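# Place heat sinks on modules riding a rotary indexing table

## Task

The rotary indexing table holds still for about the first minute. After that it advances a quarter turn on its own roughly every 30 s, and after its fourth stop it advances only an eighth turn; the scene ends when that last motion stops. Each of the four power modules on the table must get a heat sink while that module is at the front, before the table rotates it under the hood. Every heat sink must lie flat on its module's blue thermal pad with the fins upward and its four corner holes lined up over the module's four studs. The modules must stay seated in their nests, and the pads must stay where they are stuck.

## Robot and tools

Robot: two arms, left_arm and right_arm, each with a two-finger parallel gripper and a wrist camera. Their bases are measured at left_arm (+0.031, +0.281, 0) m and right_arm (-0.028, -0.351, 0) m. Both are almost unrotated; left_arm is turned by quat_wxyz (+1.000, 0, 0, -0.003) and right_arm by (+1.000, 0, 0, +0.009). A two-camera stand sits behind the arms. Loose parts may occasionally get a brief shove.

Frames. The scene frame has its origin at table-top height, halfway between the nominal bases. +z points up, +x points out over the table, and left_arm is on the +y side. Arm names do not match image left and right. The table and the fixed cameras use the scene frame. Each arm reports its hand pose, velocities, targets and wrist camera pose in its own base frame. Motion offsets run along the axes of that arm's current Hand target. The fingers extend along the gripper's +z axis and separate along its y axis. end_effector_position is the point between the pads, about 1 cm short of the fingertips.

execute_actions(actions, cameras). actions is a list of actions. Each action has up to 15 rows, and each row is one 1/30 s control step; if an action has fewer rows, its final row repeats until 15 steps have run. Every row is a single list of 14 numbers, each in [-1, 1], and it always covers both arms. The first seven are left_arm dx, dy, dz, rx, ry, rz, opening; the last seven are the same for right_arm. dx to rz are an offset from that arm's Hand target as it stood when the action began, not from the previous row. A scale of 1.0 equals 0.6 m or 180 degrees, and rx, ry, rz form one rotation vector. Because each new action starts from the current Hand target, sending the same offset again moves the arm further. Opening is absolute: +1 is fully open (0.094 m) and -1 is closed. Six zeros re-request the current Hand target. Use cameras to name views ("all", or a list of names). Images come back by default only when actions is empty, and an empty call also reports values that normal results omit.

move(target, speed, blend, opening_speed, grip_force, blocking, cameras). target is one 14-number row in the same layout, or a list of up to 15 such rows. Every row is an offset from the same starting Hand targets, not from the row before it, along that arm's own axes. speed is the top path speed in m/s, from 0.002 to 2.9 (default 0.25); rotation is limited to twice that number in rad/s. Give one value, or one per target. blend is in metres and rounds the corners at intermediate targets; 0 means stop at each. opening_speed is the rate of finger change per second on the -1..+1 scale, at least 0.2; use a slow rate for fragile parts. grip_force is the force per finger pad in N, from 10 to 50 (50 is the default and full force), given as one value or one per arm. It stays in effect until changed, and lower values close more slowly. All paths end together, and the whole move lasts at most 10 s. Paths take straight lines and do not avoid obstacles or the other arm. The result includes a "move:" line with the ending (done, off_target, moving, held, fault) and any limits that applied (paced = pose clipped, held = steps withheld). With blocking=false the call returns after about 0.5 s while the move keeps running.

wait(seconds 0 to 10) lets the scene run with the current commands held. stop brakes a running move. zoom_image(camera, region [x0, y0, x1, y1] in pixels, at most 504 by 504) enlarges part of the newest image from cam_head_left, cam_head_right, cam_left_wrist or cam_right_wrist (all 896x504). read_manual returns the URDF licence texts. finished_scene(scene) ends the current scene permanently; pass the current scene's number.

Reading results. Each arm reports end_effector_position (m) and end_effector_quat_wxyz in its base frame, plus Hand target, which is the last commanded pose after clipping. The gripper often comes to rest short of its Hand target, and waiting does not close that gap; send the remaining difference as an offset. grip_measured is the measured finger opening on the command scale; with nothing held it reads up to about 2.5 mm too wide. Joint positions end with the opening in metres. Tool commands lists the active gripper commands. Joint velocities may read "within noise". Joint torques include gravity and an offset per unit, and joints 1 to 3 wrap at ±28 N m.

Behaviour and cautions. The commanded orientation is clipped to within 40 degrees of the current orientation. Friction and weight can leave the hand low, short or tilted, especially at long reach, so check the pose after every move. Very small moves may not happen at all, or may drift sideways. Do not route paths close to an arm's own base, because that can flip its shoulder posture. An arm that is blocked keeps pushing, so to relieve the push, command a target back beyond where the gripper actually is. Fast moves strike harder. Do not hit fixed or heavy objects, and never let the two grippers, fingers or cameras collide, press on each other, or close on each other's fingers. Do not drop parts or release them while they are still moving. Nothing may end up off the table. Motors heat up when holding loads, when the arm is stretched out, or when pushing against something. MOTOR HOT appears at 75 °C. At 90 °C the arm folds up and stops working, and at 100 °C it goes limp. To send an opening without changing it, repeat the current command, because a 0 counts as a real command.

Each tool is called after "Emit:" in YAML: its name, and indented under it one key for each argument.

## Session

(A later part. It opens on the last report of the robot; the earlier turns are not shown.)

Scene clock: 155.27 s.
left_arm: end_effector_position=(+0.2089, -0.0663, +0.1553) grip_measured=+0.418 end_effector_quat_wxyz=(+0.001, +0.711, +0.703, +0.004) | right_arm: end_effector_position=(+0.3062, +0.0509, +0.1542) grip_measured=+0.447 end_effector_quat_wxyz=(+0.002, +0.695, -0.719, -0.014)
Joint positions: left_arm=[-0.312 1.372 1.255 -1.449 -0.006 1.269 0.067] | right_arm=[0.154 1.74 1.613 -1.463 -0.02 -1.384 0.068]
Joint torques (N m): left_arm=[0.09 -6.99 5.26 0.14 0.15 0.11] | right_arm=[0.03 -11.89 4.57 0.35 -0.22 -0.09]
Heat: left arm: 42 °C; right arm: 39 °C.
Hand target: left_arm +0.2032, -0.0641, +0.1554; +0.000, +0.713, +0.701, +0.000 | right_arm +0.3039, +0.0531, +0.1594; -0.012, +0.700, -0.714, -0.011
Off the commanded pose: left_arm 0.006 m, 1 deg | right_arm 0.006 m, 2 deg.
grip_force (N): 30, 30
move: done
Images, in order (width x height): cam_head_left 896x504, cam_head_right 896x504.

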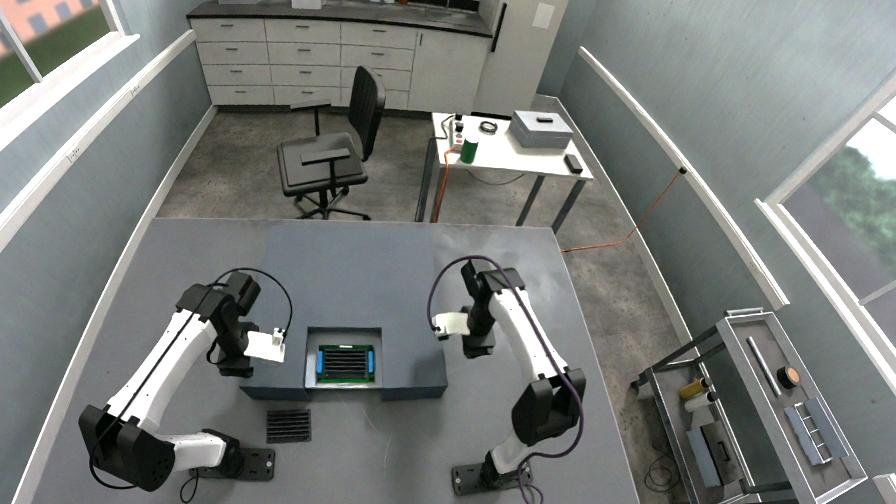

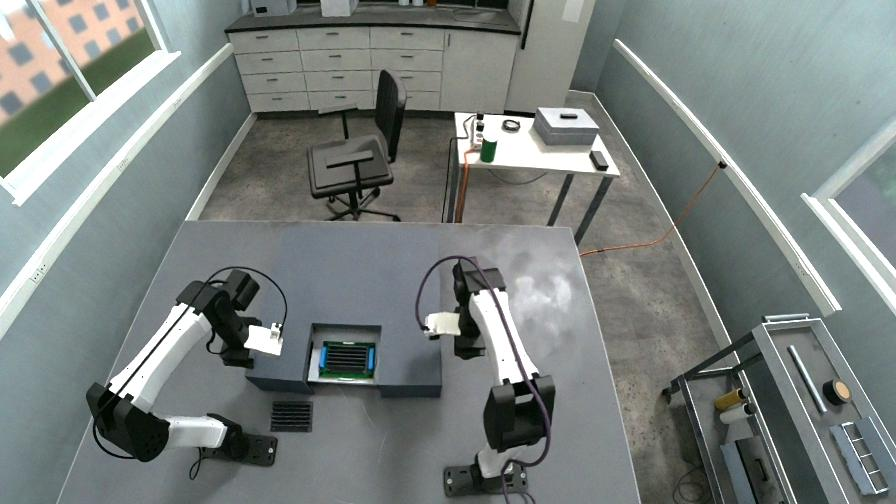

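Emit:
wait:
  seconds: 10
  cameras: []

Emit:
wait:
  seconds: 10
  cameras: []

Emit:
wait:
  seconds: 10
  cameras: ["cam_head_left"]

Emit:
wait:
  seconds: 10
  cameras: []

Emit:
wait:
  seconds: 10
  cameras: ["cam_head_left"]

Scene clock: 165.77 s.
left_arm: end_effector_position=(+0.2089, -0.0663, +0.1553) grip_measured=+0.418 end_effector_quat_wxyz=(+0.001, +0.711, +0.703, +0.004) | right_arm: end_effector_position=(+0.3062, +0.0509, +0.1542) grip_measured=+0.447 end_effector_quat_wxyz=(+0.002, +0.695, -0.719, -0.014)
Joint positions: left_arm=[-0.312 1.372 1.255 -1.449 -0.006 1.27 0.067] | right_arm=[0.154 1.74 1.613 -1.463 -0.02 -1.384 0.068]
Joint torques (N m): left_arm=[0.03 -6.98 5.2 0.15 0.16 0.12] | right_arm=[-0.03 -11.89 4.67 0.33 -0.24 -0.1]
Heat: left arm: 41 °C; right arm: 39 °C.
Hand target: left_arm +0.2032, -0.0641, +0.1554; +0.000, +0.713, +0.701, +0.000 | right_arm +0.3039, +0.0531, +0.1594; -0.012, +0.700, -0.714, -0.011
Tool commands: left_gripper/opening=+0.42 right_gripper/opening=+0.45
Off the commanded pose: left_arm 0.006 m, 1 deg | right_arm 0.006 m, 2 deg.
grip_force (N): 30, 30
wait: 10.00 s; at rest from the start
No camera images: "cameras" was empty.

Scene clock: 175.77 s.
left_arm: end_effector_position=(+0.2089, -0.0663, +0.1553) grip_measured=+0.418 end_effector_quat_wxyz=(+0.001, +0.711, +0.703, +0.004) | right_arm: end_effector_position=(+0.3062, +0.0509, +0.1542) grip_measured=+0.447 end_effector_quat_wxyz=(+0.002, +0.695, -0.719, -0.014)
Joint positions: left_arm=[-0.312 1.372 1.255 -1.449 -0.006 1.27 0.067] | right_arm=[0.154 1.74 1.613 -1.463 -0.02 -1.384 0.068]
Joint torques (N m): left_arm=[0.08 -6.99 5.22 0.15 0.15 0.12] | right_arm=[-0.03 -11.88 4.57 0.33 -0.23 -0.09]
Heat: left arm: 40 °C; right arm: 39 °C.
Hand target: left_arm +0.2032, -0.0641, +0.1554; +0.000, +0.713, +0.701, +0.000 | right_arm +0.3039, +0.0531, +0.1594; -0.012, +0.700, -0.714, -0.011
Tool commands: left_gripper/opening=+0.42 right_gripper/opening=+0.45
Off the commanded pose: left_arm 0.006 m, 1 deg | right_arm 0.006 m, 2 deg.
grip_force (N): 30, 30
wait: 10.00 s; at rest by 0.17 s
No camera images: "cameras" was empty.

Scene clock: 176.70 s.
left_arm: end_effector_position=(+0.2089, -0.0663, +0.1553) grip_measured=+0.418 end_effector_quat_wxyz=(+0.001, +0.711, +0.703, +0.004) | right_arm: end_effector_position=(+0.3062, +0.0509, +0.1542) grip_measured=+0.447 end_effector_quat_wxyz=(+0.002, +0.695, -0.719, -0.014)
Joint positions: left_arm=[-0.312 1.372 1.255 -1.449 -0.006 1.27 0.067] | right_arm=[0.154 1.74 1.613 -1.463 -0.02 -1.384 0.068]
Joint torques (N m): no reading
grip_force (N): 30, 30
wait: 0.93 of 10 s (the scene ended); at rest by 0.17 s
Images, in order (width x height): cam_head_left 896x504.
The task's run has ended: the event that ends the task has happened. This ends this scene only. If you have not yet called finished_scene for this scene, call it to go on to the next scene.

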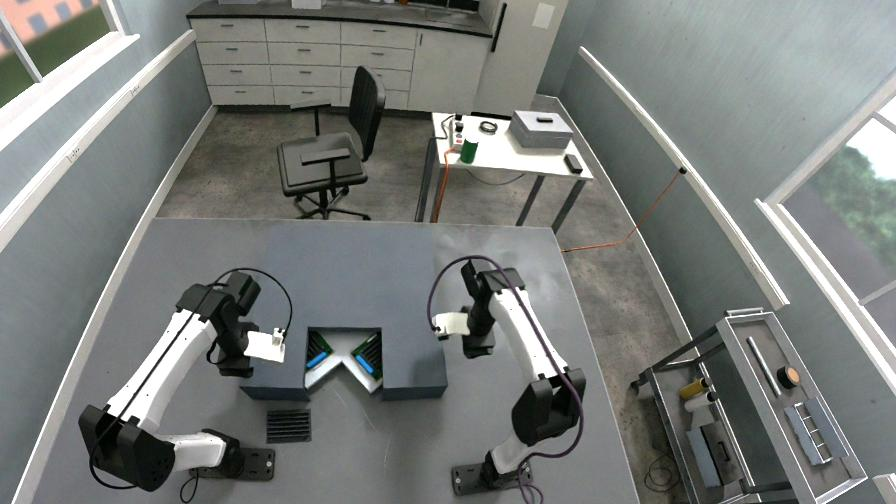

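The task's run has ended: the event that ends the task has happened. This scene is finished. If you have not yet called finished_scene for this scene, call it to go on to the next scene.

The task's run has ended: the event that ends the task has happened. This scene is finished. If you have not yet called finished_scene for this scene, call it to go on to the next scene.

Emit:
finished_scene:
  scene: 1

The scene is finished: the task was done.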